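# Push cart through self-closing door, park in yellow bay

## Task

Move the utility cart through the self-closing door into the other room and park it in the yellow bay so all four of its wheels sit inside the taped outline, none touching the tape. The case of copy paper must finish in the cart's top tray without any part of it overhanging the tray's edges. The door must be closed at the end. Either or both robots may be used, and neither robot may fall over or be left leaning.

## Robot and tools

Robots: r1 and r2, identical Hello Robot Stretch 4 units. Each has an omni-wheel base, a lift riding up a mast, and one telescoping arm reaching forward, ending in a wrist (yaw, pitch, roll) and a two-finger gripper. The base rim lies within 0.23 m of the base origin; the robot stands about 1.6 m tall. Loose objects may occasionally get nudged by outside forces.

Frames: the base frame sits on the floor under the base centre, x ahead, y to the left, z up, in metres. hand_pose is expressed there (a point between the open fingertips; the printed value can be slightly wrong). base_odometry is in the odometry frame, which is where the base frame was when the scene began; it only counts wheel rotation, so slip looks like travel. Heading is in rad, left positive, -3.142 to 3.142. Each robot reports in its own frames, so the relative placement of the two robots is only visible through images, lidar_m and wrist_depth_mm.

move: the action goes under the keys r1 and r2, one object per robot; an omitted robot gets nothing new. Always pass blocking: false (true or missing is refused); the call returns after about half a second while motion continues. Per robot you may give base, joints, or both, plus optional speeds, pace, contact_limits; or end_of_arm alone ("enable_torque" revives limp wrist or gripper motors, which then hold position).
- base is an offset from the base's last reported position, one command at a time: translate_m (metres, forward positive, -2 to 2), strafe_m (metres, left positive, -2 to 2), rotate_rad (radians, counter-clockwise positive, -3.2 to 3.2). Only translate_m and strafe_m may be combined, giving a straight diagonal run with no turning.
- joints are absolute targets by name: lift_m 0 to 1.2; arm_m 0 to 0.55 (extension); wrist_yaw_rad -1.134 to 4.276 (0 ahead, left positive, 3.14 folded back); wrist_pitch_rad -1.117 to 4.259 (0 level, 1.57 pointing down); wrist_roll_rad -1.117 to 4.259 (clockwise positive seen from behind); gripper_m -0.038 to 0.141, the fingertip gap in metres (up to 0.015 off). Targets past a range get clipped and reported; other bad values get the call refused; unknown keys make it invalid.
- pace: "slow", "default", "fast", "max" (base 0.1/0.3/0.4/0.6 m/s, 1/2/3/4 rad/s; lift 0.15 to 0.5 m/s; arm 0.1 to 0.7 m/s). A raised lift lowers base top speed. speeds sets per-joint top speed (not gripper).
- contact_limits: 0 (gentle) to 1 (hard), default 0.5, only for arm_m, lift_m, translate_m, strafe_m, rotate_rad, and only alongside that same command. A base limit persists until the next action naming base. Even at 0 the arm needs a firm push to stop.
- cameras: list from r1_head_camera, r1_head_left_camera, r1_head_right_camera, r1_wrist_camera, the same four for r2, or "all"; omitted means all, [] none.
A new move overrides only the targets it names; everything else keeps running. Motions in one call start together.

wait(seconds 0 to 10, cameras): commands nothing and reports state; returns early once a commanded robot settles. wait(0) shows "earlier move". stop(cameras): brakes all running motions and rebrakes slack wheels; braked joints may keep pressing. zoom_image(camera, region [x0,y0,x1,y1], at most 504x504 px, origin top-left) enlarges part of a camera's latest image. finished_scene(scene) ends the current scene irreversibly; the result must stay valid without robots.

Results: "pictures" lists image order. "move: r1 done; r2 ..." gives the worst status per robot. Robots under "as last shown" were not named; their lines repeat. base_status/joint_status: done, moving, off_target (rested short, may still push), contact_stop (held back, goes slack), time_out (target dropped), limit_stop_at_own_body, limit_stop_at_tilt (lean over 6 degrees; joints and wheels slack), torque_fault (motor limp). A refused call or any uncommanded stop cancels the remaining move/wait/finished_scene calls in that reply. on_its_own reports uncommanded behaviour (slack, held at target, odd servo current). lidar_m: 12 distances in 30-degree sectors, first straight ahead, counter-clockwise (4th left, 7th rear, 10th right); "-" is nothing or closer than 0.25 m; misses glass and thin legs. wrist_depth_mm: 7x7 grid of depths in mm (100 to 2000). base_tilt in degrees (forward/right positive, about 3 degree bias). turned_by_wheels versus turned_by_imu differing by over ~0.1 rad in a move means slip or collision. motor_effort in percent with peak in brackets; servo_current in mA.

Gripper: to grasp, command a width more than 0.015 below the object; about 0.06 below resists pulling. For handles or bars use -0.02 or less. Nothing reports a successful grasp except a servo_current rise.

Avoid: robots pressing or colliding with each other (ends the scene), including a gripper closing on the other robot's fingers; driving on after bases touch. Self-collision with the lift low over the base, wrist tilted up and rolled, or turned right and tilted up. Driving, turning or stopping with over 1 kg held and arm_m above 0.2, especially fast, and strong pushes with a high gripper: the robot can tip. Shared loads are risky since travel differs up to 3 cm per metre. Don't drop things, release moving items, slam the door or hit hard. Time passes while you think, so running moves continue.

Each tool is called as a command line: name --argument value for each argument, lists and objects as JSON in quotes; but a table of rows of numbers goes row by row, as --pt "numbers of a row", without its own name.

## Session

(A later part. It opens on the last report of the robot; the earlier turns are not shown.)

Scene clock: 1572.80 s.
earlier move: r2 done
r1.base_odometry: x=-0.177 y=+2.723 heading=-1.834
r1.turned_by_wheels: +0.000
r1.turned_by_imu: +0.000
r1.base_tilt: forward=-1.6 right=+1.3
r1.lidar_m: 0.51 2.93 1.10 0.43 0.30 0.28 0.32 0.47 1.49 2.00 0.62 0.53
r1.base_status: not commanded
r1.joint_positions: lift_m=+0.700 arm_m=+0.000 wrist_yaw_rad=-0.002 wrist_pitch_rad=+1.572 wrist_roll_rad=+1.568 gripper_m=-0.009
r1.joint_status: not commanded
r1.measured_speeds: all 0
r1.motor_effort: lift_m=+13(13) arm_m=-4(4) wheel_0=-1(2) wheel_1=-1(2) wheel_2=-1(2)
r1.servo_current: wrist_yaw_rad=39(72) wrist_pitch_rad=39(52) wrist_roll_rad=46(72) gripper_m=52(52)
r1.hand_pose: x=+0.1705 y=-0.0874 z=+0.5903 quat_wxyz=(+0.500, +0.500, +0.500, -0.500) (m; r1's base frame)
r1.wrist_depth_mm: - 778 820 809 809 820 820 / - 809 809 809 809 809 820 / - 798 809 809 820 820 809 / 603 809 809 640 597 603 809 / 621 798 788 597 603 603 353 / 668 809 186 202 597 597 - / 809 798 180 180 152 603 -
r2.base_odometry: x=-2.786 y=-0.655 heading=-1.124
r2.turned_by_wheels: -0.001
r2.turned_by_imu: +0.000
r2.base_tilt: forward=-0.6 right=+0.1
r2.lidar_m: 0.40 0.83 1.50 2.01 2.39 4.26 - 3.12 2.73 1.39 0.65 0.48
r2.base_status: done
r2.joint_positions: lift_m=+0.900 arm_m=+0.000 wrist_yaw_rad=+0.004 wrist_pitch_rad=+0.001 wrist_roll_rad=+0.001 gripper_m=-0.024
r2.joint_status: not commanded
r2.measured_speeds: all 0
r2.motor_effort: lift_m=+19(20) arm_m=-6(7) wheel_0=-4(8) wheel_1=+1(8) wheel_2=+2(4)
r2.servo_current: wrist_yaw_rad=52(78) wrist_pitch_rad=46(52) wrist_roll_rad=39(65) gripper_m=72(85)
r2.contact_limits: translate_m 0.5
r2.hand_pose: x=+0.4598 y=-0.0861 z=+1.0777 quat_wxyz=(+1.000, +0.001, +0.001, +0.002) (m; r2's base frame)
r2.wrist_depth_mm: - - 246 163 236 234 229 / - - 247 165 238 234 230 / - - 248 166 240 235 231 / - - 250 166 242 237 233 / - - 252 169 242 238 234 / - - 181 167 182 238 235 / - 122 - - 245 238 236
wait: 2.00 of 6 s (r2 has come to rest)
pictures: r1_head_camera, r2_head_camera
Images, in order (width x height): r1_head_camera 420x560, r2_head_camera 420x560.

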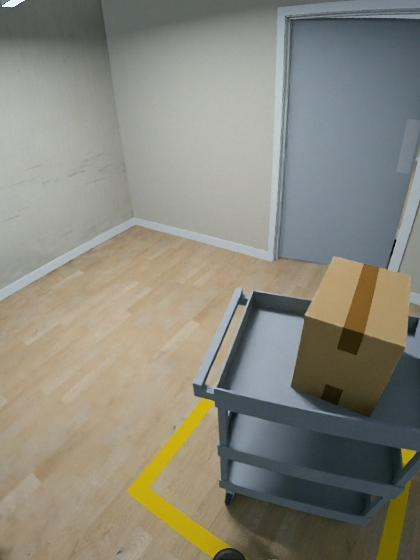

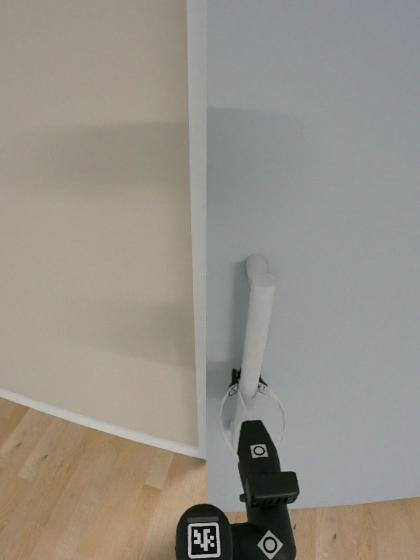

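move --blocking false --cameras '[]' --r2 '{"base":{"translate_m":0.12},"pace":"slow","contact_limits":{"translate_m":0.4}}'

wait --seconds 6 --cameras '["r2_head_camera","r1_head_camera"]'

Scene clock: 1580.93 s.
move: r2 moving
r1: as last shown
r1.lidar_m: 0.54 2.93 1.09 0.42 0.30 0.29 0.32 0.44 1.46 2.00 0.61 0.53
r1.motor_effort: lift_m=+13(13) arm_m=-4(4) wheel_0=-1(1) wheel_1=-1(1) wheel_2=-1(2)
r1.servo_current: wrist_yaw_rad=46(65) wrist_pitch_rad=39(52) wrist_roll_rad=52(78) gripper_m=46(52)
r1.wrist_depth_mm: - 778 809 820 809 809 809 / - 809 798 798 788 820 820 / - 798 809 809 809 809 809 / 615 798 809 640 597 597 809 / 621 809 809 597 597 591 353 / 661 809 186 202 597 603 - / 809 809 180 180 152 603 -
r2.base_odometry: x=-2.780 y=-0.667 heading=-1.124
r2.turned_by_wheels: +0.000
r2.turned_by_imu: +0.000
r2.base_tilt: forward=-0.7 right=+0.1
r2.lidar_m: 0.40 0.86 1.49 2.02 2.37 4.25 - 3.13 2.73 1.35 0.67 0.49
r2.base_status: translate_m moving
r2.joint_positions: lift_m=+0.900 arm_m=+0.000 wrist_yaw_rad=+0.003 wrist_pitch_rad=+0.001 wrist_roll_rad=+0.001 gripper_m=-0.024
r2.joint_status: not commanded
r2.measured_speeds: translate_m=+0.049 strafe_m=+0.000 rotate_rad=+0.001 lift_m=+0.000 arm_m=+0.000 wrist_yaw_rad=-0.004 wrist_pitch_rad=+0.000 wrist_roll_rad=+0.000
r2.motor_effort: lift_m=+20(20) arm_m=-6(6) wheel_0=+0(5) wheel_1=+4(4) wheel_2=-4(4)
r2.servo_current: wrist_yaw_rad=59(59) wrist_pitch_rad=46(46) wrist_roll_rad=39(52) gripper_m=78(78)
r2.contact_limits: translate_m 0.4
r2.hand_pose: x=+0.4597 y=-0.0865 z=+1.0777 quat_wxyz=(+1.000, +0.001, +0.001, +0.002) (m; r2's base frame)
r2.wrist_depth_mm: - - 246 163 237 232 229 / - - 247 164 238 234 229 / - - 250 166 239 235 230 / - - 250 166 240 236 232 / - - 252 168 243 236 233 / - - 182 167 181 237 234 / - 123 - - 244 236 236
pictures: none
No camera images: "cameras" was empty.

Scene clock: 1582.93 s.
earlier move: r2 done
r1.base_odometry: x=-0.177 y=+2.723 heading=-1.834
r1.turned_by_wheels: +0.000
r1.turned_by_imu: +0.000
r1.base_tilt: forward=-1.6 right=+1.3
r1.lidar_m: 0.53 2.93 1.08 0.42 0.29 0.28 0.31 0.47 1.47 1.99 0.61 0.53
r1.base_status: not commanded
r1.joint_positions: lift_m=+0.700 arm_m=+0.000 wrist_yaw_rad=-0.002 wrist_pitch_rad=+1.572 wrist_roll_rad=+1.568 gripper_m=-0.009
r1.joint_status: not commanded
r1.measured_speeds: all 0
r1.motor_effort: lift_m=+13(13) arm_m=-4(5) wheel_0=-1(2) wheel_1=-1(2) wheel_2=-1(2)
r1.servo_current: wrist_yaw_rad=33(72) wrist_pitch_rad=39(52) wrist_roll_rad=59(78) gripper_m=52(52)
r1.hand_pose: x=+0.1705 y=-0.0874 z=+0.5903 quat_wxyz=(+0.500, +0.500, +0.500, -0.500) (m; r1's base frame)
r1.wrist_depth_mm: - 778 809 809 820 809 809 / - 809 798 798 809 809 820 / - 820 809 809 820 809 809 / 615 798 798 640 597 603 820 / 627 798 809 591 603 597 355 / 661 809 185 202 597 597 - / 798 809 180 181 153 603 -
r2.base_odometry: x=-2.734 y=-0.764 heading=-1.124
r2.turned_by_wheels: +0.000
r2.turned_by_imu: +0.000
r2.base_tilt: forward=-0.6 right=+0.1
r2.lidar_m: 0.40 0.71 1.24 1.99 2.34 4.18 - 3.15 2.76 1.18 0.60 0.43
r2.base_status: done
r2.joint_positions: lift_m=+0.900 arm_m=+0.000 wrist_yaw_rad=-0.001 wrist_pitch_rad=+0.001 wrist_roll_rad=+0.001 gripper_m=-0.024
r2.joint_status: not commanded
r2.measured_speeds: all 0
r2.motor_effort: lift_m=+19(20) arm_m=-5(7) wheel_0=-4(7) wheel_1=+2(7) wheel_2=+2(11)
r2.servo_current: wrist_yaw_rad=46(65) wrist_pitch_rad=33(46) wrist_roll_rad=46(59) gripper_m=72(85)
r2.contact_limits: translate_m 0.4
r2.hand_pose: x=+0.4593 y=-0.0877 z=+1.0777 quat_wxyz=(+1.000, +0.001, +0.001, +0.000) (m; r2's base frame)
r2.wrist_depth_mm: 462 427 255 164 231 221 214 / 462 430 255 166 232 224 215 / 469 430 379 167 235 224 217 / 473 436 382 165 236 227 218 / 469 439 387 167 236 226 220 / 473 445 185 167 182 227 220 / - 445 404 - 238 225 221
wait: 2.00 of 6 s (r2 has come to rest)
pictures: r1_head_camera, r2_head_camera
Images, in order (width x height): r1_head_camera 420x560, r2_head_camera 420x560.

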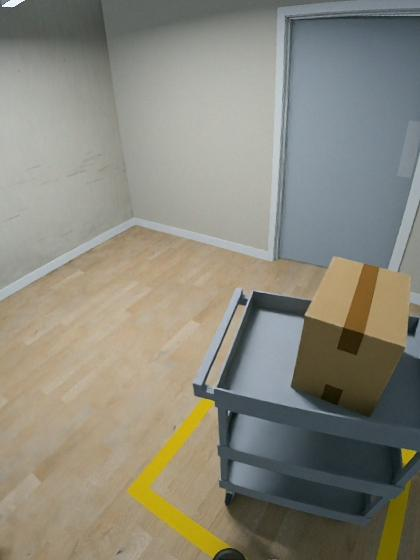

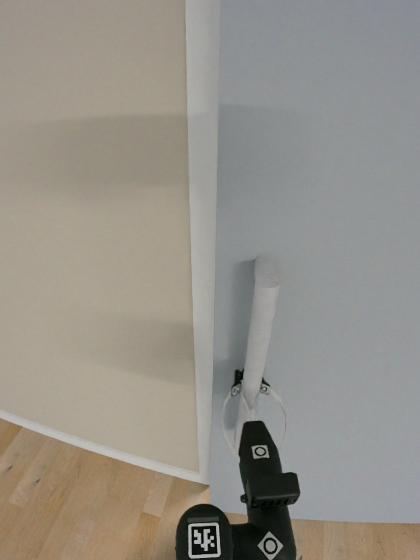

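Nearly shut. Push until contact.

move --blocking false --cameras '[]' --r2 '{"base":{"translate_m":0.08},"pace":"slow","contact_limits":{"translate_m":0.3}}'

wait --seconds 4 --cameras '["r2_head_camera","r1_head_camera"]'

Scene clock: 1587.37 s.
move: r2 moving
r1: as last shown
r1.lidar_m: 0.53 2.93 1.12 0.43 0.30 0.28 0.30 0.47 1.45 1.99 0.62 0.53
r1.motor_effort: lift_m=+13(13) arm_m=-4(4) wheel_0=-1(1) wheel_1=-1(2) wheel_2=-1(2)
r1.servo_current: wrist_yaw_rad=39(65) wrist_pitch_rad=46(46) wrist_roll_rad=39(65) gripper_m=52(52)
r1.wrist_depth_mm: - 778 820 820 831 798 820 / - 798 798 798 809 809 820 / - 809 798 809 798 809 809 / 615 809 809 647 603 609 820 / 627 798 798 597 603 603 355 / 661 798 186 202 609 597 - / 788 798 180 180 153 603 -
r2.base_odometry: x=-2.729 y=-0.775 heading=-1.124
r2.turned_by_wheels: +0.000
r2.turned_by_imu: +0.000
r2.base_tilt: forward=-0.7 right=+0.1
r2.lidar_m: 0.40 0.71 1.23 1.97 2.35 4.20 - 3.18 2.76 1.12 0.60 0.48
r2.base_status: translate_m moving
r2.joint_positions: lift_m=+0.900 arm_m=+0.000 wrist_yaw_rad=-0.001 wrist_pitch_rad=+0.001 wrist_roll_rad=+0.001 gripper_m=-0.024
r2.joint_status: not commanded
r2.measured_speeds: translate_m=+0.049 strafe_m=+0.000 rotate_rad=-0.002 lift_m=+0.000 arm_m=+0.000 wrist_yaw_rad=-0.002 wrist_pitch_rad=+0.000 wrist_roll_rad=+0.000
r2.motor_effort: lift_m=+20(20) arm_m=-5(6) wheel_0=-2(3) wheel_1=+5(6) wheel_2=-9(9)
r2.servo_current: wrist_yaw_rad=33(52) wrist_pitch_rad=39(46) wrist_roll_rad=39(52) gripper_m=78(78)
r2.contact_limits: translate_m 0.3
r2.hand_pose: x=+0.4593 y=-0.0877 z=+1.0777 quat_wxyz=(+1.000, +0.001, +0.001, +0.000) (m; r2's base frame)
r2.wrist_depth_mm: 455 415 254 163 231 222 213 / 452 418 256 164 233 222 214 / 459 418 368 166 234 224 217 / 462 424 370 164 235 226 217 / 462 424 375 166 236 226 220 / 466 430 184 167 182 226 220 / 469 433 379 - 236 224 220
pictures: none
No camera images: "cameras" was empty.

Scene clock: 1588.93 s.
earlier move: r2 done
r1.base_odometry: x=-0.177 y=+2.723 heading=-1.834
r1.turned_by_wheels: +0.000
r1.turned_by_imu: +0.000
r1.base_tilt: forward=-1.6 right=+1.3
r1.lidar_m: 0.51 2.93 1.11 0.42 0.30 0.28 0.32 0.44 1.47 1.98 0.61 0.52
r1.base_status: not commanded
r1.joint_positions: lift_m=+0.700 arm_m=+0.000 wrist_yaw_rad=-0.002 wrist_pitch_rad=+1.572 wrist_roll_rad=+1.568 gripper_m=-0.009
r1.joint_status: not commanded
r1.measured_speeds: all 0
r1.motor_effort: lift_m=+13(13) arm_m=-4(4) wheel_0=-1(1) wheel_1=-1(2) wheel_2=-1(2)
r1.servo_current: wrist_yaw_rad=46(78) wrist_pitch_rad=52(52) wrist_roll_rad=59(72) gripper_m=46(52)
r1.hand_pose: x=+0.1705 y=-0.0874 z=+0.5903 quat_wxyz=(+0.500, +0.500, +0.500, -0.500) (m; r1's base frame)
r1.wrist_depth_mm: - 788 809 809 820 820 820 / - 809 809 798 809 809 809 / - 809 809 820 809 809 809 / 609 820 809 640 597 597 809 / 621 809 809 597 603 597 353 / 668 809 186 203 597 609 - / 809 798 180 180 152 603 -
r2.base_odometry: x=-2.700 y=-0.836 heading=-1.124
r2.turned_by_wheels: +0.000
r2.turned_by_imu: -0.001
r2.base_tilt: forward=-0.6 right=+0.1
r2.lidar_m: 0.40 0.61 1.12 1.97 2.32 4.13 - 3.21 2.80 1.00 0.55 0.42
r2.base_status: done
r2.joint_positions: lift_m=+0.900 arm_m=+0.000 wrist_yaw_rad=-0.007 wrist_pitch_rad=+0.001 wrist_roll_rad=+0.001 gripper_m=-0.024
r2.joint_status: not commanded
r2.measured_speeds: all 0
r2.motor_effort: lift_m=+19(20) arm_m=-5(6) wheel_0=-9(13) wheel_1=+2(8) wheel_2=-2(14)
r2.servo_current: wrist_yaw_rad=59(65) wrist_pitch_rad=33(46) wrist_roll_rad=46(65) gripper_m=78(85)
r2.contact_limits: translate_m 0.3
r2.hand_pose: x=+0.4588 y=-0.0893 z=+1.0777 quat_wxyz=(+1.000, +0.001, +0.001, -0.003) (m; r2's base frame)
r2.wrist_depth_mm: 359 327 287 169 229 216 208 / 362 329 289 170 230 217 - / 362 330 291 166 232 220 211 / 366 334 293 167 231 221 211 / 368 336 296 167 235 222 213 / 370 340 183 167 180 221 214 / 373 342 297 - 236 219 215
wait: 1.57 of 4 s (r2 has come to rest)
pictures: r1_head_camera, r2_head_camera
Images, in order (width x height): r1_head_camera 420x560, r2_head_camera 420x560.

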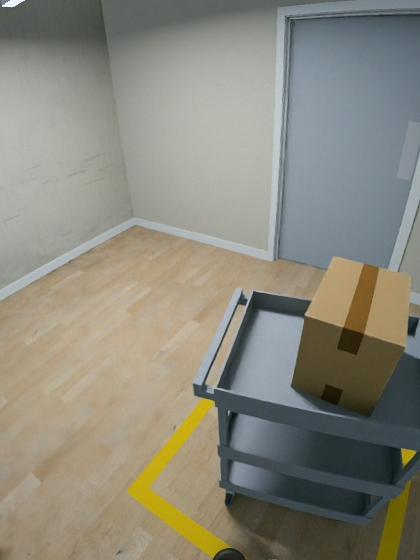

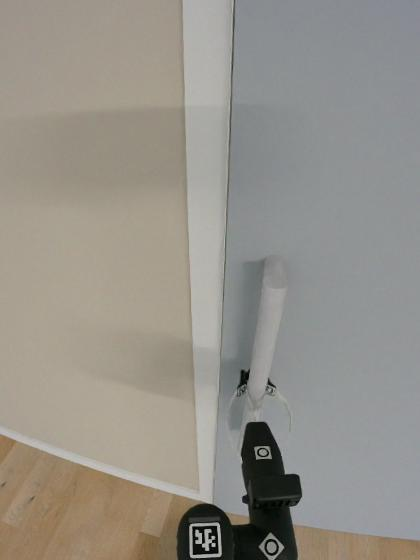

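move --blocking false --cameras '[]' --r2 '{"base":{"translate_m":0.05},"pace":"slow","contact_limits":{"translate_m":0.2}}'

wait --seconds 4 --cameras '["r2_head_camera","r1_head_camera"]'

zoom_image --camera "r2_head_camera" --region '[160, 0, 300, 300]'

Scene clock: 1594.27 s.
move: r2 moving
r1: as last shown
r1.lidar_m: 0.53 2.94 1.10 0.41 0.29 0.28 0.31 0.48 1.44 1.98 0.60 0.52
r1.motor_effort: lift_m=+12(13) arm_m=-5(5) wheel_0=-1(2) wheel_1=-1(2) wheel_2=-1(2)
r1.servo_current: wrist_yaw_rad=39(59) wrist_pitch_rad=46(46) wrist_roll_rad=26(59) gripper_m=39(52)
r1.wrist_depth_mm: - 788 798 809 809 809 809 / - 798 809 820 820 820 820 / - 798 798 809 809 809 809 / 615 798 809 647 597 597 820 / 627 798 809 597 597 603 355 / 661 798 186 203 597 603 - / 788 809 180 180 152 603 -
r2.base_odometry: x=-2.694 y=-0.847 heading=-1.126
r2.turned_by_wheels: -0.001
r2.turned_by_imu: -0.001
r2.base_tilt: forward=-0.6 right=+0.1
r2.lidar_m: 0.40 0.60 1.07 1.95 2.31 4.13 - 3.21 2.80 0.99 0.58 0.40
r2.base_status: translate_m moving
r2.joint_positions: lift_m=+0.900 arm_m=+0.000 wrist_yaw_rad=-0.008 wrist_pitch_rad=+0.001 wrist_roll_rad=+0.001 gripper_m=-0.024
r2.joint_status: not commanded
r2.measured_speeds: translate_m=+0.049 strafe_m=+0.000 rotate_rad=+0.001 lift_m=+0.000 arm_m=+0.000 wrist_yaw_rad=-0.008 wrist_pitch_rad=+0.000 wrist_roll_rad=+0.000
r2.motor_effort: lift_m=+20(20) arm_m=-6(6) wheel_0=-6(9) wheel_1=+5(6) wheel_2=-10(11)
r2.servo_current: wrist_yaw_rad=59(59) wrist_pitch_rad=46(46) wrist_roll_rad=39(59) gripper_m=78(78)
r2.contact_limits: translate_m 0.2
r2.hand_pose: x=+0.4587 y=-0.0896 z=+1.0777 quat_wxyz=(+1.000, +0.001, +0.001, -0.004) (m; r2's base frame)
r2.wrist_depth_mm: 343 314 276 168 228 215 207 / 343 315 277 169 229 217 208 / 345 319 279 165 230 219 209 / 347 320 281 166 233 220 211 / 351 325 282 167 234 222 212 / 357 325 262 168 180 220 213 / 357 332 285 - 235 218 214
pictures: none
No camera images: "cameras" was empty.

Scene clock: 1595.47 s.
earlier move: r2 done
r1.base_odometry: x=-0.177 y=+2.723 heading=-1.834
r1.turned_by_wheels: +0.000
r1.turned_by_imu: +0.000
r1.base_tilt: forward=-1.6 right=+1.3
r1.lidar_m: 0.53 2.91 1.09 0.42 0.31 0.28 0.30 0.47 1.45 1.97 0.62 0.52
r1.base_status: not commanded
r1.joint_positions: lift_m=+0.700 arm_m=+0.000 wrist_yaw_rad=-0.002 wrist_pitch_rad=+1.572 wrist_roll_rad=+1.568 gripper_m=-0.009
r1.joint_status: not commanded
r1.measured_speeds: all 0
r1.motor_effort: lift_m=+13(13) arm_m=-4(5) wheel_0=+0(2) wheel_1=-1(2) wheel_2=-1(2)
r1.servo_current: wrist_yaw_rad=59(65) wrist_pitch_rad=39(46) wrist_roll_rad=46(85) gripper_m=46(59)
r1.hand_pose: x=+0.1705 y=-0.0874 z=+0.5903 quat_wxyz=(+0.500, +0.500, +0.500, -0.500) (m; r1's base frame)
r1.wrist_depth_mm: - 788 809 809 809 820 820 / - 798 809 820 809 820 820 / - 809 820 809 820 820 820 / 615 798 798 640 603 597 820 / 621 809 798 597 603 597 355 / 661 809 186 202 609 603 - / 809 798 180 180 153 597 -
r2.base_odometry: x=-2.678 y=-0.881 heading=-1.126
r2.turned_by_wheels: +0.000
r2.turned_by_imu: -0.001
r2.base_tilt: forward=-0.7 right=+0.1
r2.lidar_m: 0.41 0.55 0.99 1.95 2.33 4.12 - 3.19 2.78 0.95 0.53 0.39
r2.base_status: done
r2.joint_positions: lift_m=+0.900 arm_m=+0.000 wrist_yaw_rad=-0.013 wrist_pitch_rad=+0.001 wrist_roll_rad=+0.001 gripper_m=-0.024
r2.joint_status: not commanded
r2.measured_speeds: all 0
r2.motor_effort: lift_m=+20(20) arm_m=-5(6) wheel_0=-5(11) wheel_1=+3(6) wheel_2=-14(17)
r2.servo_current: wrist_yaw_rad=72(78) wrist_pitch_rad=46(46) wrist_roll_rad=46(65) gripper_m=72(85)
r2.contact_limits: translate_m 0.2
r2.hand_pose: x=+0.4582 y=-0.0911 z=+1.0777 quat_wxyz=(+1.000, +0.001, +0.001, -0.006) (m; r2's base frame)
r2.wrist_depth_mm: 293 268 244 152 218 206 198 / 296 272 246 154 220 207 198 / 296 273 247 155 221 209 200 / 298 277 248 156 222 210 202 / 301 276 249 158 224 211 203 / 303 281 185 158 180 211 204 / 306 285 249 - 225 210 204
wait: 1.20 of 4 s (r2 has come to rest)
pictures: r1_head_camera, r2_head_camera
Images, in order (width x height): r1_head_camera 420x560, r2_head_camera 420x560.

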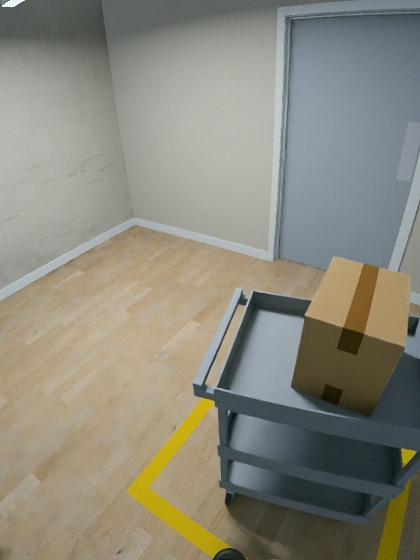

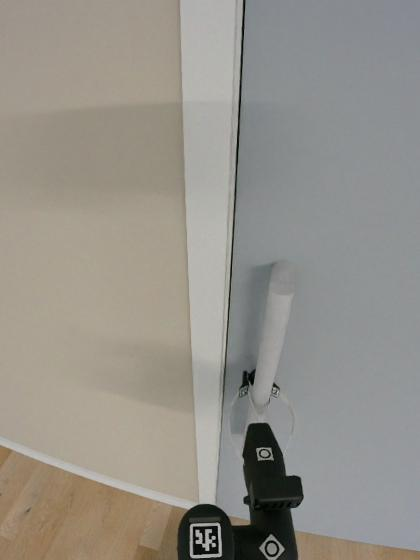

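Scaled by 1.680 from the camera's 420x560 image, which has a finer 1200x1600 frame.

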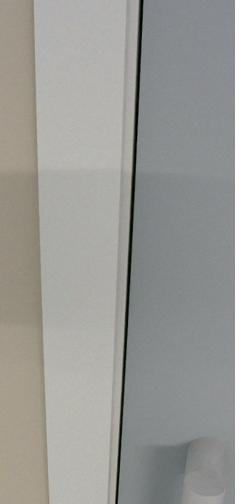

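move --blocking false --cameras '[]' --r2 '{"base":{"translate_m":0.05},"pace":"slow","contact_limits":{"translate_m":0.2}}'

wait --seconds 4 --cameras '["r2_head_camera"]'

zoom_image --camera "r2_head_camera" --region '[160, 0, 300, 300]'

Scene clock: 1603.23 s.
move: r2 moving
r1: as last shown
r1.lidar_m: 0.52 2.93 1.09 0.41 0.31 0.29 0.30 0.47 1.47 1.98 0.58 0.53
r1.motor_effort: lift_m=+13(13) arm_m=-4(4) wheel_0=-1(1) wheel_1=-1(2) wheel_2=-1(2)
r1.servo_current: wrist_yaw_rad=46(65) wrist_pitch_rad=46(46) wrist_roll_rad=39(52) gripper_m=46(52)
r1.wrist_depth_mm: - 778 809 809 820 820 809 / - 798 820 820 809 820 831 / - 798 809 798 820 809 820 / 615 788 809 647 603 603 809 / 621 809 809 597 603 603 355 / 661 798 186 202 597 597 - / 798 798 179 180 153 603 -
r2.base_odometry: x=-2.673 y=-0.892 heading=-1.127
r2.turned_by_wheels: -0.001
r2.turned_by_imu: -0.001
r2.base_tilt: forward=-0.9 right=+0.1
r2.lidar_m: 0.38 0.53 0.99 1.94 2.28 4.05 - 3.21 2.81 0.88 0.53 0.39
r2.base_status: translate_m moving
r2.joint_positions: lift_m=+0.900 arm_m=+0.000 wrist_yaw_rad=-0.016 wrist_pitch_rad=+0.001 wrist_roll_rad=+0.001 gripper_m=-0.024
r2.joint_status: not commanded
r2.measured_speeds: translate_m=+0.044 strafe_m=+0.004 rotate_rad=-0.008 lift_m=+0.000 arm_m=+0.000 wrist_yaw_rad=-0.029 wrist_pitch_rad=+0.000 wrist_roll_rad=+0.000
r2.motor_effort: lift_m=+19(20) arm_m=+4(5) wheel_0=-1(7) wheel_1=+4(7) wheel_2=-22(22)
r2.servo_current: wrist_yaw_rad=98(98) wrist_pitch_rad=46(46) wrist_roll_rad=46(52) gripper_m=78(78)
r2.contact_limits: translate_m 0.2
r2.hand_pose: x=+0.4578 y=-0.0919 z=+1.0777 quat_wxyz=(+1.000, +0.001, +0.001, -0.008) (m; r2's base frame)
r2.wrist_depth_mm: 277 260 236 145 211 200 191 / 283 259 237 146 213 201 193 / 281 262 237 147 213 202 193 / 285 264 239 148 215 204 194 / 290 265 242 149 215 205 196 / 289 267 186 150 178 203 196 / 294 271 242 - 217 202 197
pictures: none
No camera images: "cameras" was empty.

Scene clock: 1604.43 s.
earlier move: r2 done
r1.base_odometry: x=-0.177 y=+2.723 heading=-1.834
r1.turned_by_wheels: +0.000
r1.turned_by_imu: +0.000
r1.base_tilt: forward=-1.6 right=+1.3
r1.lidar_m: 0.51 2.92 1.08 0.43 0.30 0.28 0.31 0.48 1.46 1.98 0.60 0.53
r1.base_status: not commanded
r1.joint_positions: lift_m=+0.700 arm_m=+0.000 wrist_yaw_rad=-0.002 wrist_pitch_rad=+1.572 wrist_roll_rad=+1.568 gripper_m=-0.009
r1.joint_status: not commanded
r1.measured_speeds: all 0
r1.motor_effort: lift_m=+13(13) arm_m=-4(4) wheel_0=-1(1) wheel_1=-1(2) wheel_2=-1(2)
r1.servo_current: wrist_yaw_rad=39(65) wrist_pitch_rad=46(52) wrist_roll_rad=59(72) gripper_m=52(52)
r1.hand_pose: x=+0.1705 y=-0.0874 z=+0.5903 quat_wxyz=(+0.500, +0.500, +0.500, -0.500) (m; r1's base frame)
r1.wrist_depth_mm: - 778 809 820 809 809 820 / - 820 809 809 831 820 831 / - 809 809 798 809 820 820 / 621 809 809 640 597 597 820 / 627 798 809 591 591 609 357 / 661 809 186 203 603 597 - / 798 798 180 180 153 609 -
r2.base_odometry: x=-2.657 y=-0.925 heading=-1.127
r2.turned_by_wheels: +0.001
r2.turned_by_imu: +0.021
r2.base_tilt: forward=-2.8 right=+1.2
r2.lidar_m: 0.38 0.54 0.96 1.94 2.30 3.58 2.56 2.48 2.67 0.84 0.50 0.37
r2.base_status: done
r2.joint_positions: lift_m=+0.900 arm_m=+0.000 wrist_yaw_rad=-0.016 wrist_pitch_rad=+0.005 wrist_roll_rad=+0.001 gripper_m=-0.024
r2.joint_status: not commanded
r2.measured_speeds: all 0
r2.motor_effort: lift_m=+20(20) arm_m=+5(5) wheel_0=+4(7) wheel_1=+4(8) wheel_2=-20(23)
r2.servo_current: wrist_yaw_rad=85(104) wrist_pitch_rad=46(52) wrist_roll_rad=59(59) gripper_m=72(78)
r2.contact_limits: translate_m 0.2
r2.hand_pose: x=+0.4578 y=-0.0920 z=+1.0765 quat_wxyz=(+1.000, +0.001, +0.003, -0.008) (m; r2's base frame)
r2.wrist_depth_mm: 290 250 239 146 211 198 189 / 293 251 240 147 213 198 190 / 294 252 241 148 214 200 190 / 297 271 242 148 215 202 191 / 298 271 242 150 216 203 192 / 300 274 187 149 180 202 193 / 306 281 246 - 216 200 194
wait: 1.20 of 4 s (r2 has come to rest)
pictures: r2_head_camera
Images, in order (width x height): r2_head_camera 420x560.

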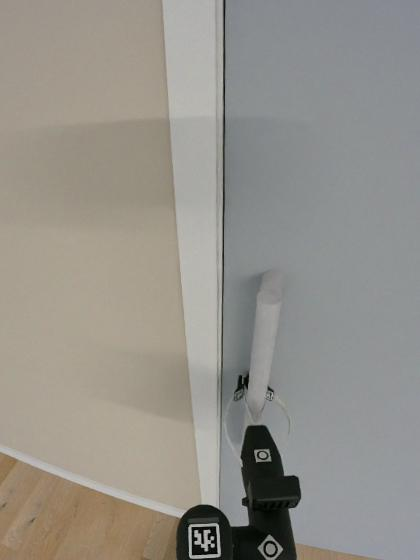

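Scaled by 1.680 from the camera's 420x560 image, which has a finer 1200x1600 frame.

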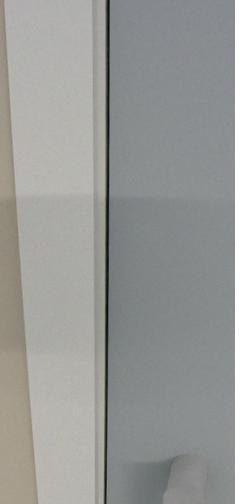

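Tilt changed: door is on its stop. Back off and release.

move --blocking false --cameras '[]' --r2 '{"base":{"translate_m":-0.03},"pace":"slow"}'

wait --seconds 3 --cameras '[]'

move --blocking false --cameras '[]' --r2 '{"base":{"translate_m":-0.01},"joints":{"gripper_m":0.09},"pace":"slow"}'

wait --seconds 3 --cameras '["r2_head_camera"]'

zoom_image --camera "r2_head_camera" --region '[160, 200, 360, 560]'

Scene clock: 1614.73 s.
move: r2 moving
r1: as last shown
r1.lidar_m: 0.53 2.93 1.13 0.42 0.31 0.29 0.32 0.47 1.46 1.99 0.63 0.51
r1.motor_effort: lift_m=+13(13) arm_m=-4(4) wheel_0=-2(2) wheel_1=-2(2) wheel_2=-1(2)
r1.servo_current: wrist_yaw_rad=59(59) wrist_pitch_rad=46(46) wrist_roll_rad=52(59) gripper_m=46(52)
r1.wrist_depth_mm: - 778 820 809 798 820 809 / - 798 820 798 809 809 809 / - 809 809 820 820 809 820 / 615 798 820 634 603 603 820 / 621 798 809 603 603 603 353 / 668 788 186 202 603 597 - / 798 809 180 180 153 603 -
r2.base_odometry: x=-2.662 y=-0.915 heading=-1.128
r2.turned_by_wheels: -0.001
r2.turned_by_imu: -0.010
r2.base_tilt: forward=-2.2 right=+1.0
r2.lidar_m: 0.40 0.53 0.96 1.93 2.31 4.11 3.51 3.15 2.79 0.91 0.50 0.40
r2.base_status: translate_m moving
r2.joint_positions: lift_m=+0.900 arm_m=+0.000 wrist_yaw_rad=-0.016 wrist_pitch_rad=+0.005 wrist_roll_rad=+0.001 gripper_m=-0.024
r2.joint_status: not commanded
r2.measured_speeds: translate_m=-0.048 strafe_m=+0.000 rotate_rad=+0.002 lift_m=+0.000 arm_m=+0.000 wrist_yaw_rad=+0.000 wrist_pitch_rad=+0.000 wrist_roll_rad=+0.000
r2.motor_effort: lift_m=+19(20) arm_m=+5(5) wheel_0=-5(7) wheel_1=-5(6) wheel_2=-5(18)
r2.servo_current: wrist_yaw_rad=85(98) wrist_pitch_rad=52(52) wrist_roll_rad=46(59) gripper_m=72(72)
r2.hand_pose: x=+0.4578 y=-0.0920 z=+1.0765 quat_wxyz=(+1.000, +0.001, +0.003, -0.008) (m; r2's base frame)
r2.wrist_depth_mm: 285 249 239 146 211 198 189 / 289 249 241 148 213 199 190 / 293 252 241 148 213 201 192 / 294 268 241 148 215 202 192 / 296 271 242 150 216 203 193 / 296 273 186 148 182 203 195 / 303 277 246 - 216 199 194
pictures: none
No camera images: "cameras" was empty.

Scene clock: 1615.63 s.
earlier move: r2 done
r1.base_odometry: x=-0.177 y=+2.723 heading=-1.834
r1.turned_by_wheels: +0.000
r1.turned_by_imu: +0.000
r1.base_tilt: forward=-1.6 right=+1.3
r1.lidar_m: 0.53 2.93 1.10 0.43 0.30 0.29 0.30 0.44 1.45 1.99 0.62 0.51
r1.base_status: not commanded
r1.joint_positions: lift_m=+0.700 arm_m=+0.000 wrist_yaw_rad=-0.002 wrist_pitch_rad=+1.572 wrist_roll_rad=+1.568 gripper_m=-0.009
r1.joint_status: not commanded
r1.measured_speeds: all 0
r1.motor_effort: lift_m=+13(13) arm_m=-4(5) wheel_0=-1(2) wheel_1=-1(2) wheel_2=-1(2)
r1.servo_current: wrist_yaw_rad=52(59) wrist_pitch_rad=39(52) wrist_roll_rad=39(65) gripper_m=46(52)
r1.hand_pose: x=+0.1705 y=-0.0874 z=+0.5903 quat_wxyz=(+0.500, +0.500, +0.500, -0.500) (m; r1's base frame)
r1.wrist_depth_mm: - 788 798 798 809 820 809 / - 798 809 809 809 820 798 / - 798 798 809 809 820 820 / 609 798 798 640 603 609 809 / 627 809 809 597 591 597 355 / 676 809 186 202 591 597 - / 788 798 180 180 153 603 -
r2.base_odometry: x=-2.670 y=-0.898 heading=-1.128
r2.turned_by_wheels: +0.000
r2.turned_by_imu: -0.014
r2.base_tilt: forward=-1.3 right=+0.5
r2.lidar_m: 0.37 0.53 0.97 1.95 2.27 4.09 - 3.22 2.79 0.92 0.51 0.41
r2.base_status: done
r2.joint_positions: lift_m=+0.900 arm_m=+0.000 wrist_yaw_rad=-0.016 wrist_pitch_rad=+0.005 wrist_roll_rad=+0.001 gripper_m=-0.024
r2.joint_status: not commanded
r2.measured_speeds: all 0
r2.motor_effort: lift_m=+20(20) arm_m=+5(5) wheel_0=-4(7) wheel_1=-4(6) wheel_2=-5(18)
r2.servo_current: wrist_yaw_rad=91(98) wrist_pitch_rad=46(52) wrist_roll_rad=52(59) gripper_m=59(72)
r2.hand_pose: x=+0.4578 y=-0.0920 z=+1.0766 quat_wxyz=(+1.000, +0.001, +0.002, -0.008) (m; r2's base frame)
r2.wrist_depth_mm: 282 246 237 146 213 200 191 / 286 247 240 146 213 201 191 / 285 248 240 147 215 202 193 / 289 250 239 147 215 203 194 / 291 267 240 150 216 203 195 / 293 271 186 148 179 205 196 / 293 272 244 - 217 200 196
wait: 0.90 of 3 s (r2 has come to rest)
pictures: none
No camera images: "cameras" was empty.

Scene clock: 1616.13 s.
move: r2 moving
r1: as last shown
r1.lidar_m: 0.52 2.93 1.09 0.42 0.32 0.29 0.31 0.46 1.46 1.98 0.62 0.52
r1.motor_effort: lift_m=+13(13) arm_m=-4(5) wheel_0=-1(1) wheel_1=-1(1) wheel_2=-1(1)
r1.servo_current: wrist_yaw_rad=52(72) wrist_pitch_rad=39(46) wrist_roll_rad=52(65) gripper_m=46(52)
r1.wrist_depth_mm: - 788 809 809 809 820 831 / - 798 798 809 809 820 809 / - 809 798 809 831 820 820 / 615 809 809 647 603 603 809 / 621 809 798 591 603 603 355 / 668 788 186 202 603 603 - / 798 788 180 180 152 609 -
r2.base_odometry: x=-2.674 y=-0.890 heading=-1.129
r2.turned_by_wheels: -0.001
r2.turned_by_imu: -0.006
r2.base_tilt: forward=-1.0 right=+0.2
r2.lidar_m: 0.38 0.53 0.96 1.96 2.31 4.00 - 3.22 2.80 0.94 0.53 0.40
r2.base_status: translate_m moving
r2.joint_positions: lift_m=+0.900 arm_m=+0.000 wrist_yaw_rad=-0.016 wrist_pitch_rad=+0.003 wrist_roll_rad=+0.001 gripper_m=-0.011
r2.joint_status: gripper_m moving
r2.measured_speeds: translate_m=-0.015 strafe_m=+0.000 rotate_rad=+0.000 lift_m=+0.000 arm_m=+0.000 wrist_yaw_rad=+0.000 wrist_pitch_rad=+0.000 wrist_roll_rad=+0.000
r2.motor_effort: lift_m=+19(20) arm_m=+5(5) wheel_0=-8(8) wheel_1=-3(5) wheel_2=-7(7)
r2.servo_current: wrist_yaw_rad=85(98) wrist_pitch_rad=39(46) wrist_roll_rad=46(52) gripper_m=46(72)
r2.hand_pose: x=+0.4578 y=-0.0920 z=+1.0771 quat_wxyz=(+1.000, +0.001, +0.002, -0.008) (m; r2's base frame)
r2.wrist_depth_mm: 283 248 239 148 214 202 193 / 286 248 241 148 216 202 194 / 289 249 241 150 216 204 195 / 289 252 242 151 217 204 196 / 293 268 242 152 218 206 197 / 294 270 186 153 180 206 198 / 294 272 245 - 219 204 198
pictures: none
No camera images: "cameras" was empty.

Scene clock: 1619.13 s.
earlier move: r2 moving
r1.base_odometry: x=-0.177 y=+2.723 heading=-1.834
r1.turned_by_wheels: +0.000
r1.turned_by_imu: +0.000
r1.base_tilt: forward=-1.6 right=+1.3
r1.lidar_m: 0.52 2.91 1.09 0.40 0.29 0.28 0.32 0.46 1.46 1.98 0.61 0.51
r1.base_status: not commanded
r1.joint_positions: lift_m=+0.700 arm_m=+0.000 wrist_yaw_rad=-0.002 wrist_pitch_rad=+1.572 wrist_roll_rad=+1.568 gripper_m=-0.009
r1.joint_status: not commanded
r1.measured_speeds: all 0
r1.motor_effort: lift_m=+13(13) arm_m=-4(5) wheel_0=-1(2) wheel_1=-1(2) wheel_2=-1(2)
r1.servo_current: wrist_yaw_rad=65(72) wrist_pitch_rad=39(52) wrist_roll_rad=46(65) gripper_m=46(52)
r1.hand_pose: x=+0.1705 y=-0.0874 z=+0.5903 quat_wxyz=(+0.500, +0.500, +0.500, -0.500) (m; r1's base frame)
r1.wrist_depth_mm: - 788 809 809 809 798 809 / - 809 798 809 820 798 820 / - 798 809 820 809 809 820 / 615 809 820 647 603 603 809 / 627 788 809 597 603 603 353 / 654 798 186 202 597 597 - / 798 788 180 181 152 597 -
r2.base_odometry: x=-2.674 y=-0.889 heading=-1.129
r2.turned_by_wheels: +0.000
r2.turned_by_imu: +0.001
r2.base_tilt: forward=-1.1 right=+0.3
r2.lidar_m: 0.40 0.55 0.96 1.93 2.28 4.00 - 3.21 2.77 0.95 0.53 0.38
r2.base_status: done
r2.joint_positions: lift_m=+0.900 arm_m=+0.000 wrist_yaw_rad=-0.016 wrist_pitch_rad=+0.003 wrist_roll_rad=+0.001 gripper_m=+0.086
r2.joint_status: gripper_m moving
r2.measured_speeds: all 0
r2.motor_effort: lift_m=+20(20) arm_m=+5(6) wheel_0=-4(8) wheel_1=-3(5) wheel_2=-7(7)
r2.servo_current: wrist_yaw_rad=91(111) wrist_pitch_rad=39(52) wrist_roll_rad=46(65) gripper_m=52(91)
r2.hand_pose: x=+0.4578 y=-0.0920 z=+1.0771 quat_wxyz=(+1.000, +0.001, +0.002, -0.008) (m; r2's base frame)
r2.wrist_depth_mm: 285 250 242 150 216 204 196 / 289 251 242 151 217 205 196 / 293 253 242 152 219 206 197 / 293 270 244 152 220 206 198 / 293 271 246 154 221 208 199 / 296 273 190 153 184 208 200 / 297 277 245 - 221 207 200
wait: 3.00 s; no rest
pictures: r2_head_camera
Images, in order (width x height): r2_head_camera 420x560.

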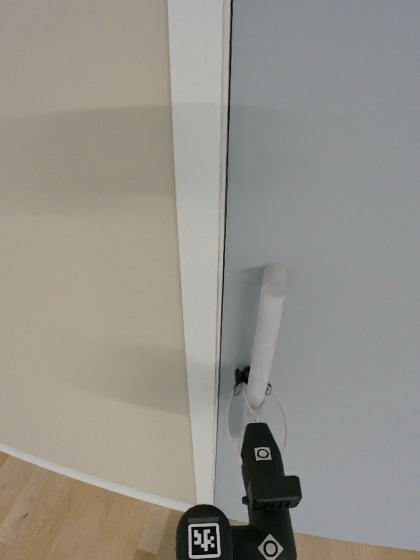

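Scaled by 1.400 from the camera's 420x560 image, which has a finer 1200x1600 frame.

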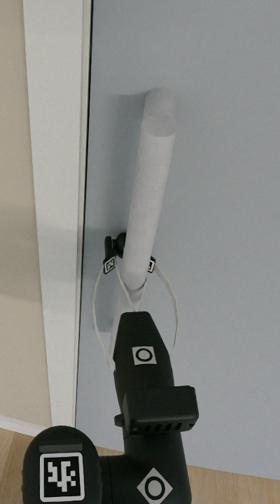

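Fingers are behind the bar; widen more while backing.

move --blocking false --cameras '[]' --r2 '{"base":{"translate_m":-0.03},"joints":{"gripper_m":0.13},"pace":"slow"}'

wait --seconds 3 --cameras '["r2_wrist_camera"]'

wait --seconds 1.5 --cameras '["r2_head_camera"]'

zoom_image --camera "r2_head_camera" --region '[160, 200, 360, 560]'

Scene clock: 1623.93 s.
earlier move: r2 done
move: r2 moving
r1: as last shown
r1.lidar_m: 0.53 2.92 1.10 0.43 0.29 0.30 0.31 0.47 1.48 1.99 0.61 0.52
r1.motor_effort: lift_m=+13(13) arm_m=-4(4) wheel_0=-1(2) wheel_1=-1(1) wheel_2=-1(2)
r1.servo_current: wrist_yaw_rad=33(72) wrist_pitch_rad=39(46) wrist_roll_rad=46(65) gripper_m=52(52)
r1.wrist_depth_mm: - 778 809 809 820 809 820 / - 798 809 798 820 820 820 / - 798 809 820 809 809 820 / 615 809 809 634 609 609 831 / 621 809 798 597 591 609 353 / 668 809 186 202 603 597 - / 798 798 180 180 152 603 -
r2.base_odometry: x=-2.680 y=-0.878 heading=-1.129
r2.turned_by_wheels: +0.000
r2.turned_by_imu: -0.003
r2.base_tilt: forward=-0.7 right=+0.1
r2.lidar_m: 0.37 0.56 0.96 1.95 2.28 3.98 - 3.25 2.78 0.95 0.56 0.42
r2.base_status: translate_m moving
r2.joint_positions: lift_m=+0.900 arm_m=+0.000 wrist_yaw_rad=-0.014 wrist_pitch_rad=+0.003 wrist_roll_rad=+0.001 gripper_m=+0.099
r2.joint_status: gripper_m moving
r2.measured_speeds: translate_m=-0.050 strafe_m=+0.000 rotate_rad=+0.006 lift_m=+0.000 arm_m=+0.000 wrist_yaw_rad=+0.052 wrist_pitch_rad=+0.000 wrist_roll_rad=+0.000
r2.motor_effort: lift_m=+19(20) arm_m=+5(5) wheel_0=-3(9) wheel_1=-3(6) wheel_2=-1(6)
r2.servo_current: wrist_yaw_rad=78(98) wrist_pitch_rad=39(46) wrist_roll_rad=52(52) gripper_m=59(98)
r2.hand_pose: x=+0.4580 y=-0.0914 z=+1.0772 quat_wxyz=(+1.000, +0.001, +0.001, -0.007) (m; r2's base frame)
r2.wrist_depth_mm: 297 272 246 154 220 208 198 / 298 274 247 155 223 208 200 / 300 274 248 156 222 210 200 / 300 277 251 156 222 211 202 / 301 278 250 158 224 211 202 / 306 281 198 157 190 212 203 / 304 285 248 - 226 208 203
pictures: none
No camera images: "cameras" was empty.

Scene clock: 1625.67 s.
earlier move: r2 done
r1.base_odometry: x=-0.177 y=+2.723 heading=-1.834
r1.turned_by_wheels: +0.000
r1.turned_by_imu: +0.000
r1.base_tilt: forward=-1.6 right=+1.3
r1.lidar_m: 0.51 2.92 1.08 0.42 0.30 0.30 0.31 0.48 1.47 1.97 0.60 0.52
r1.base_status: not commanded
r1.joint_positions: lift_m=+0.700 arm_m=+0.000 wrist_yaw_rad=-0.002 wrist_pitch_rad=+1.572 wrist_roll_rad=+1.568 gripper_m=-0.009
r1.joint_status: not commanded
r1.measured_speeds: all 0
r1.motor_effort: lift_m=+13(13) arm_m=-4(4) wheel_0=-2(2) wheel_1=-1(2) wheel_2=-1(2)
r1.servo_current: wrist_yaw_rad=52(72) wrist_pitch_rad=39(52) wrist_roll_rad=46(65) gripper_m=52(52)
r1.hand_pose: x=+0.1705 y=-0.0874 z=+0.5903 quat_wxyz=(+0.500, +0.500, +0.500, -0.500) (m; r1's base frame)
r1.wrist_depth_mm: - 788 798 798 831 820 809 / - 798 798 809 820 820 809 / - 798 798 809 809 820 809 / 615 809 798 640 597 603 820 / 621 809 820 597 603 603 357 / 661 788 186 203 591 597 - / 809 820 180 180 152 603 -
r2.base_odometry: x=-2.687 y=-0.862 heading=-1.129
r2.turned_by_wheels: +0.001
r2.turned_by_imu: +0.001
r2.base_tilt: forward=-0.7 right=+0.0
r2.lidar_m: 0.41 0.57 1.01 1.95 2.31 3.99 - 3.24 2.78 1.00 0.56 0.42
r2.base_status: done
r2.joint_positions: lift_m=+0.900 arm_m=+0.000 wrist_yaw_rad=-0.002 wrist_pitch_rad=+0.003 wrist_roll_rad=+0.001 gripper_m=+0.130
r2.joint_status: all done
r2.measured_speeds: all 0
r2.motor_effort: lift_m=+19(20) arm_m=+5(5) wheel_0=-2(9) wheel_1=-3(6) wheel_2=+5(6)
r2.servo_current: wrist_yaw_rad=46(98) wrist_pitch_rad=46(52) wrist_roll_rad=52(52) gripper_m=52(98)
r2.hand_pose: x=+0.4590 y=-0.0881 z=+1.0772 quat_wxyz=(+1.000, +0.001, +0.001, -0.001) (m; r2's base frame)
r2.wrist_depth_mm: 322 297 263 255 232 217 208 / 325 298 265 257 234 221 210 / 330 300 265 258 232 223 211 / 332 304 268 173 234 224 213 / 336 303 271 174 235 224 213 / 334 307 197 172 185 223 215 / 343 314 272 - 238 222 216
wait: 1.73 of 3 s (r2 has come to rest)
pictures: r2_wrist_camera
Images, in order (width x height): r2_wrist_camera 616x392.

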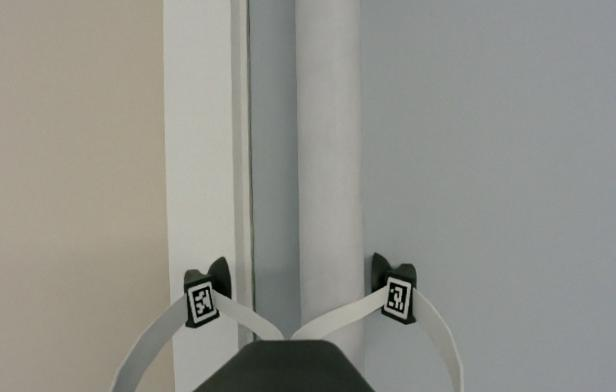

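Scene clock: 1627.17 s.
r1.base_odometry: x=-0.177 y=+2.723 heading=-1.834
r1.turned_by_wheels: +0.000
r1.turned_by_imu: +0.000
r1.base_tilt: forward=-1.6 right=+1.3
r1.lidar_m: 0.53 2.91 1.11 0.41 0.32 0.28 0.32 0.45 1.48 1.99 0.60 0.53
r1.base_status: not commanded
r1.joint_positions: lift_m=+0.700 arm_m=+0.000 wrist_yaw_rad=-0.002 wrist_pitch_rad=+1.572 wrist_roll_rad=+1.568 gripper_m=-0.009
r1.joint_status: not commanded
r1.measured_speeds: all 0
r1.motor_effort: lift_m=+13(13) arm_m=-4(4) wheel_0=+0(2) wheel_1=-1(2) wheel_2=-1(2)
r1.servo_current: wrist_yaw_rad=46(72) wrist_pitch_rad=46(52) wrist_roll_rad=52(65) gripper_m=46(52)
r1.hand_pose: x=+0.1705 y=-0.0874 z=+0.5903 quat_wxyz=(+0.500, +0.500, +0.500, -0.500) (m; r1's base frame)
r1.wrist_depth_mm: - 778 820 820 820 809 820 / - 820 809 809 809 809 831 / - 809 809 809 820 809 820 / 615 798 788 640 603 597 820 / 621 798 809 603 609 597 355 / 661 809 186 202 603 603 - / 798 820 180 180 153 597 -
r2.base_odometry: x=-2.687 y=-0.862 heading=-1.129
r2.turned_by_wheels: +0.000
r2.turned_by_imu: +0.000
r2.base_tilt: forward=-0.7 right=+0.0
r2.lidar_m: 0.40 0.57 1.00 1.94 2.28 3.99 - 3.23 2.78 0.97 0.57 0.42
r2.base_status: done
r2.joint_positions: lift_m=+0.900 arm_m=+0.000 wrist_yaw_rad=-0.002 wrist_pitch_rad=+0.003 wrist_roll_rad=+0.001 gripper_m=+0.130
r2.joint_status: all done
r2.measured_speeds: all 0
r2.motor_effort: lift_m=+19(20) arm_m=+5(5) wheel_0=-1(9) wheel_1=-3(6) wheel_2=+5(6)
r2.servo_current: wrist_yaw_rad=46(98) wrist_pitch_rad=46(52) wrist_roll_rad=39(52) gripper_m=59(98)
r2.hand_pose: x=+0.4590 y=-0.0881 z=+1.0772 quat_wxyz=(+1.000, +0.001, +0.001, -0.001) (m; r2's base frame)
r2.wrist_depth_mm: 324 296 263 255 232 220 209 / 325 297 264 256 233 220 209 / 332 300 266 257 233 224 211 / 332 303 267 173 236 225 213 / 336 304 270 174 236 224 214 / 336 309 198 171 186 223 214 / 342 314 272 - 238 223 216
wait: 1.50 s; at rest by 0.27 s
pictures: r2_head_camera
Images, in order (width x height): r2_head_camera 420x560.

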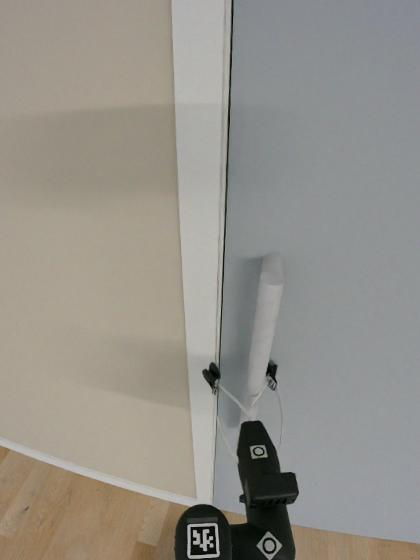

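Scaled by 1.400 from the camera's 420x560 image, which has a finer 1200x1600 frame.

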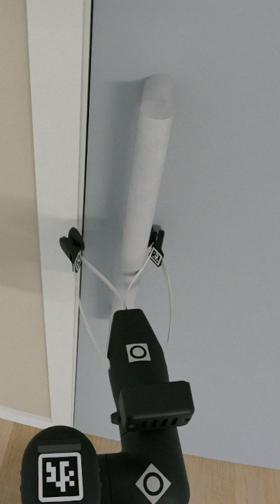

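Open around the bar. Back away slowly.

move --blocking false --cameras '[]' --r2 '{"base":{"translate_m":-0.3},"joints":{"gripper_m":0.141},"pace":"slow"}'

wait --seconds 5 --cameras '["r2_head_camera","r2_head_left_camera","r1_head_camera","r1_head_right_camera"]'

zoom_image --camera "r2_head_camera" --region '[120, 0, 420, 500]'

zoom_image --camera "r1_head_camera" --region '[240, 0, 420, 300]'

Scene clock: 1637.30 s.
move: r2 moving
r1: as last shown
r1.lidar_m: 0.52 2.95 1.09 0.43 0.30 0.29 0.31 0.47 1.44 1.98 0.61 0.50
r1.motor_effort: lift_m=+12(13) arm_m=-4(4) wheel_0=-1(2) wheel_1=-1(2) wheel_2=-1(2)
r1.servo_current: wrist_yaw_rad=52(65) wrist_pitch_rad=46(46) wrist_roll_rad=46(59) gripper_m=46(52)
r1.wrist_depth_mm: - 778 798 809 820 820 820 / - 798 809 798 809 831 831 / - 809 809 820 809 820 820 / 615 798 809 634 603 603 820 / 621 809 809 591 597 609 355 / 661 798 186 202 591 603 - / 798 809 180 181 152 603 -
r2.base_odometry: x=-2.693 y=-0.851 heading=-1.129
r2.turned_by_wheels: +0.000
r2.turned_by_imu: +0.000
r2.base_tilt: forward=-0.7 right=+0.1
r2.lidar_m: 0.40 0.58 1.03 1.97 2.30 4.00 - 3.23 2.77 0.99 0.58 0.46
r2.base_status: translate_m moving
r2.joint_positions: lift_m=+0.900 arm_m=+0.000 wrist_yaw_rad=-0.001 wrist_pitch_rad=+0.003 wrist_roll_rad=+0.001 gripper_m=+0.136
r2.joint_status: gripper_m moving
r2.measured_speeds: translate_m=-0.048 strafe_m=+0.000 rotate_rad=+0.000 lift_m=+0.000 arm_m=+0.000 wrist_yaw_rad=+0.000 wrist_pitch_rad=+0.000 wrist_roll_rad=+0.000
r2.motor_effort: lift_m=+20(20) arm_m=+5(5) wheel_0=-4(6) wheel_1=-6(6) wheel_2=+9(9)
r2.servo_current: wrist_yaw_rad=59(59) wrist_pitch_rad=46(46) wrist_roll_rad=46(52) gripper_m=65(78)
r2.hand_pose: x=+0.4591 y=-0.0877 z=+1.0772 quat_wxyz=(+1.000, +0.001, +0.001, -0.001) (m; r2's base frame)
r2.wrist_depth_mm: 332 306 273 179 242 229 216 / 338 307 274 180 244 229 218 / 342 312 276 181 245 231 220 / 343 314 277 183 246 233 221 / 343 315 279 185 248 232 224 / 349 319 276 182 213 229 224 / 349 322 285 - 249 238 224
pictures: none
No camera images: "cameras" was empty.

Scene clock: 1641.07 s.
earlier move: r2 done
r1.base_odometry: x=-0.177 y=+2.723 heading=-1.834
r1.turned_by_wheels: +0.000
r1.turned_by_imu: +0.000
r1.base_tilt: forward=-1.6 right=+1.3
r1.lidar_m: 0.53 2.91 1.10 0.43 0.29 0.28 0.33 0.44 1.46 1.98 0.61 0.53
r1.base_status: not commanded
r1.joint_positions: lift_m=+0.700 arm_m=+0.000 wrist_yaw_rad=-0.002 wrist_pitch_rad=+1.572 wrist_roll_rad=+1.568 gripper_m=-0.009
r1.joint_status: not commanded
r1.measured_speeds: all 0
r1.motor_effort: lift_m=+13(13) arm_m=-4(5) wheel_0=-1(2) wheel_1=-1(2) wheel_2=-1(2)
r1.servo_current: wrist_yaw_rad=52(72) wrist_pitch_rad=39(52) wrist_roll_rad=52(72) gripper_m=46(59)
r1.hand_pose: x=+0.1705 y=-0.0874 z=+0.5903 quat_wxyz=(+0.500, +0.500, +0.500, -0.500) (m; r1's base frame)
r1.wrist_depth_mm: - 768 798 809 809 820 820 / - 798 809 809 820 809 820 / - 798 809 809 820 809 820 / 609 809 809 640 597 603 831 / 615 809 798 597 591 603 353 / 661 798 186 203 591 603 - / 798 798 180 180 153 603 -
r2.base_odometry: x=-2.815 y=-0.591 heading=-1.129
r2.turned_by_wheels: +0.000
r2.turned_by_imu: +0.000
r2.base_tilt: forward=-0.6 right=+0.0
r2.lidar_m: 0.69 0.90 1.61 2.02 2.40 4.17 - 3.11 2.71 1.54 0.89 0.76
r2.base_status: done
r2.joint_positions: lift_m=+0.900 arm_m=+0.000 wrist_yaw_rad=-0.001 wrist_pitch_rad=+0.003 wrist_roll_rad=+0.001 gripper_m=+0.141
r2.joint_status: all done
r2.measured_speeds: all 0
r2.motor_effort: lift_m=+20(20) arm_m=+5(6) wheel_0=-4(9) wheel_1=-5(8) wheel_2=+6(11)
r2.servo_current: wrist_yaw_rad=46(59) wrist_pitch_rad=46(46) wrist_roll_rad=46(59) gripper_m=52(78)
r2.hand_pose: x=+0.4591 y=-0.0877 z=+1.0772 quat_wxyz=(+1.000, +0.001, +0.001, -0.001) (m; r2's base frame)
r2.wrist_depth_mm: - - 559 549 - - - / - - 564 549 - - - / - - 569 554 - - - / - - 569 559 - - - / - - - 564 - - - / - 189 190 469 187 185 - / - - - - - - -
wait: 3.77 of 5 s (r2 has come to rest)
pictures: r1_head_camera, r1_head_right_camera, r2_head_camera, r2_head_left_camera
Images, in order (width x height): r1_head_camera 420x560, r1_head_right_camera 420x672, r2_head_camera 420x560, r2_head_left_camera 420x672.

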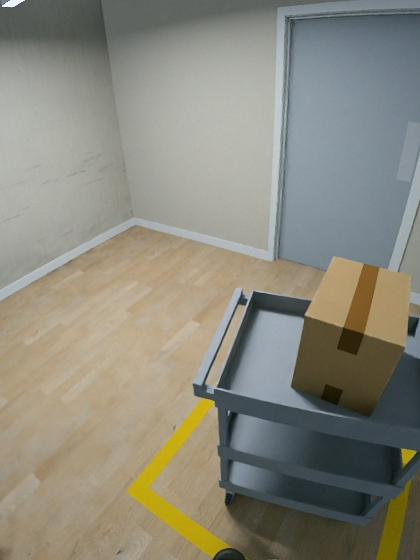

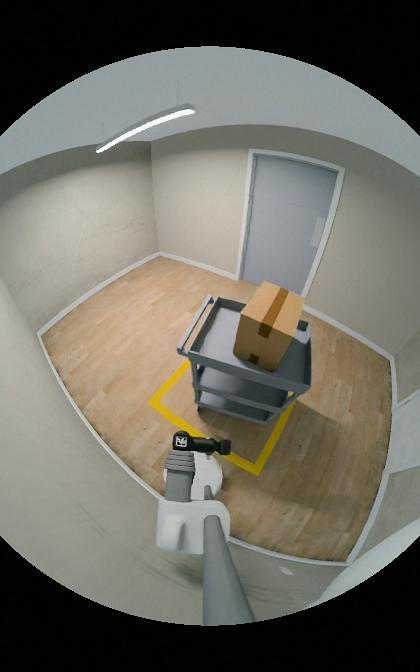

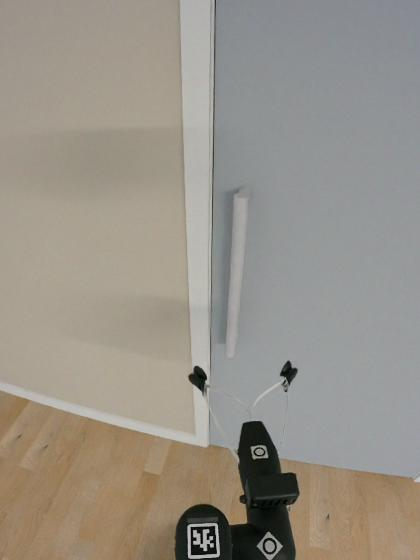

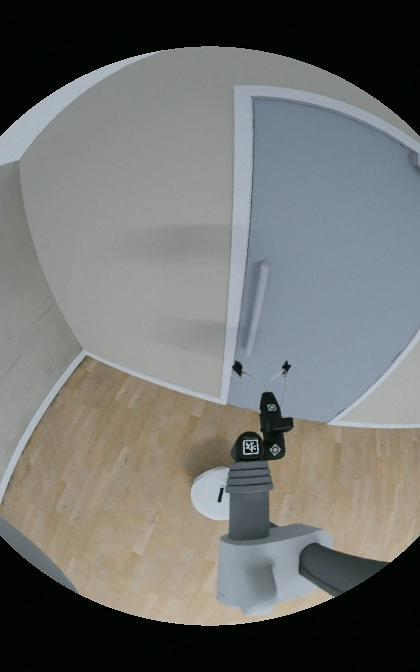

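Scaled by 1.008 from the camera's 420x560 image, which has a finer 1200x1600 frame.

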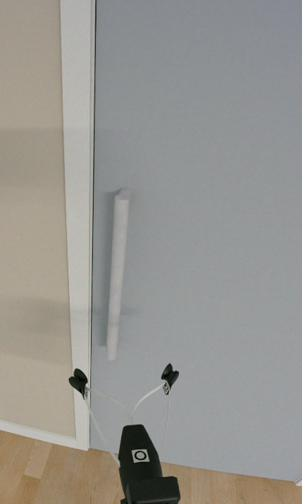

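Scaled by 1.680 from the camera's 420x560 image, which has a finer 600x800 frame.

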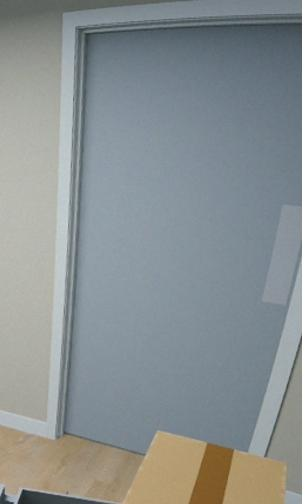

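zoom_image --camera "r1_head_right_camera" --region '[180, 340, 330, 490]'

zoom_image --camera "r1_head_camera" --region '[190, 250, 420, 560]'

Scaled by 3.360 from the camera's 420x672 image, which has a finer 600x960 frame.

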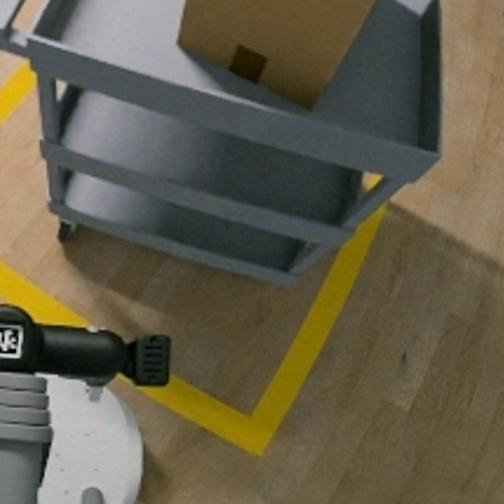

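Scaled by 1.626 from the camera's 420x560 image, which has a finer 600x800 frame.

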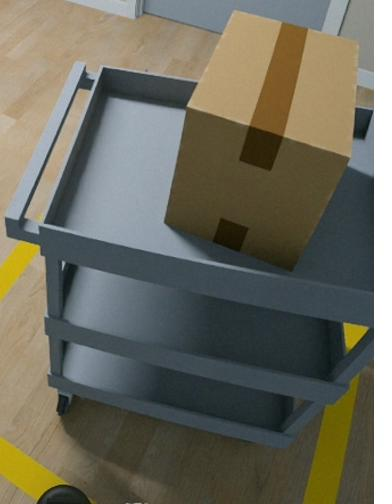

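finished_scene --scene 2

The scene is finished: the task was done.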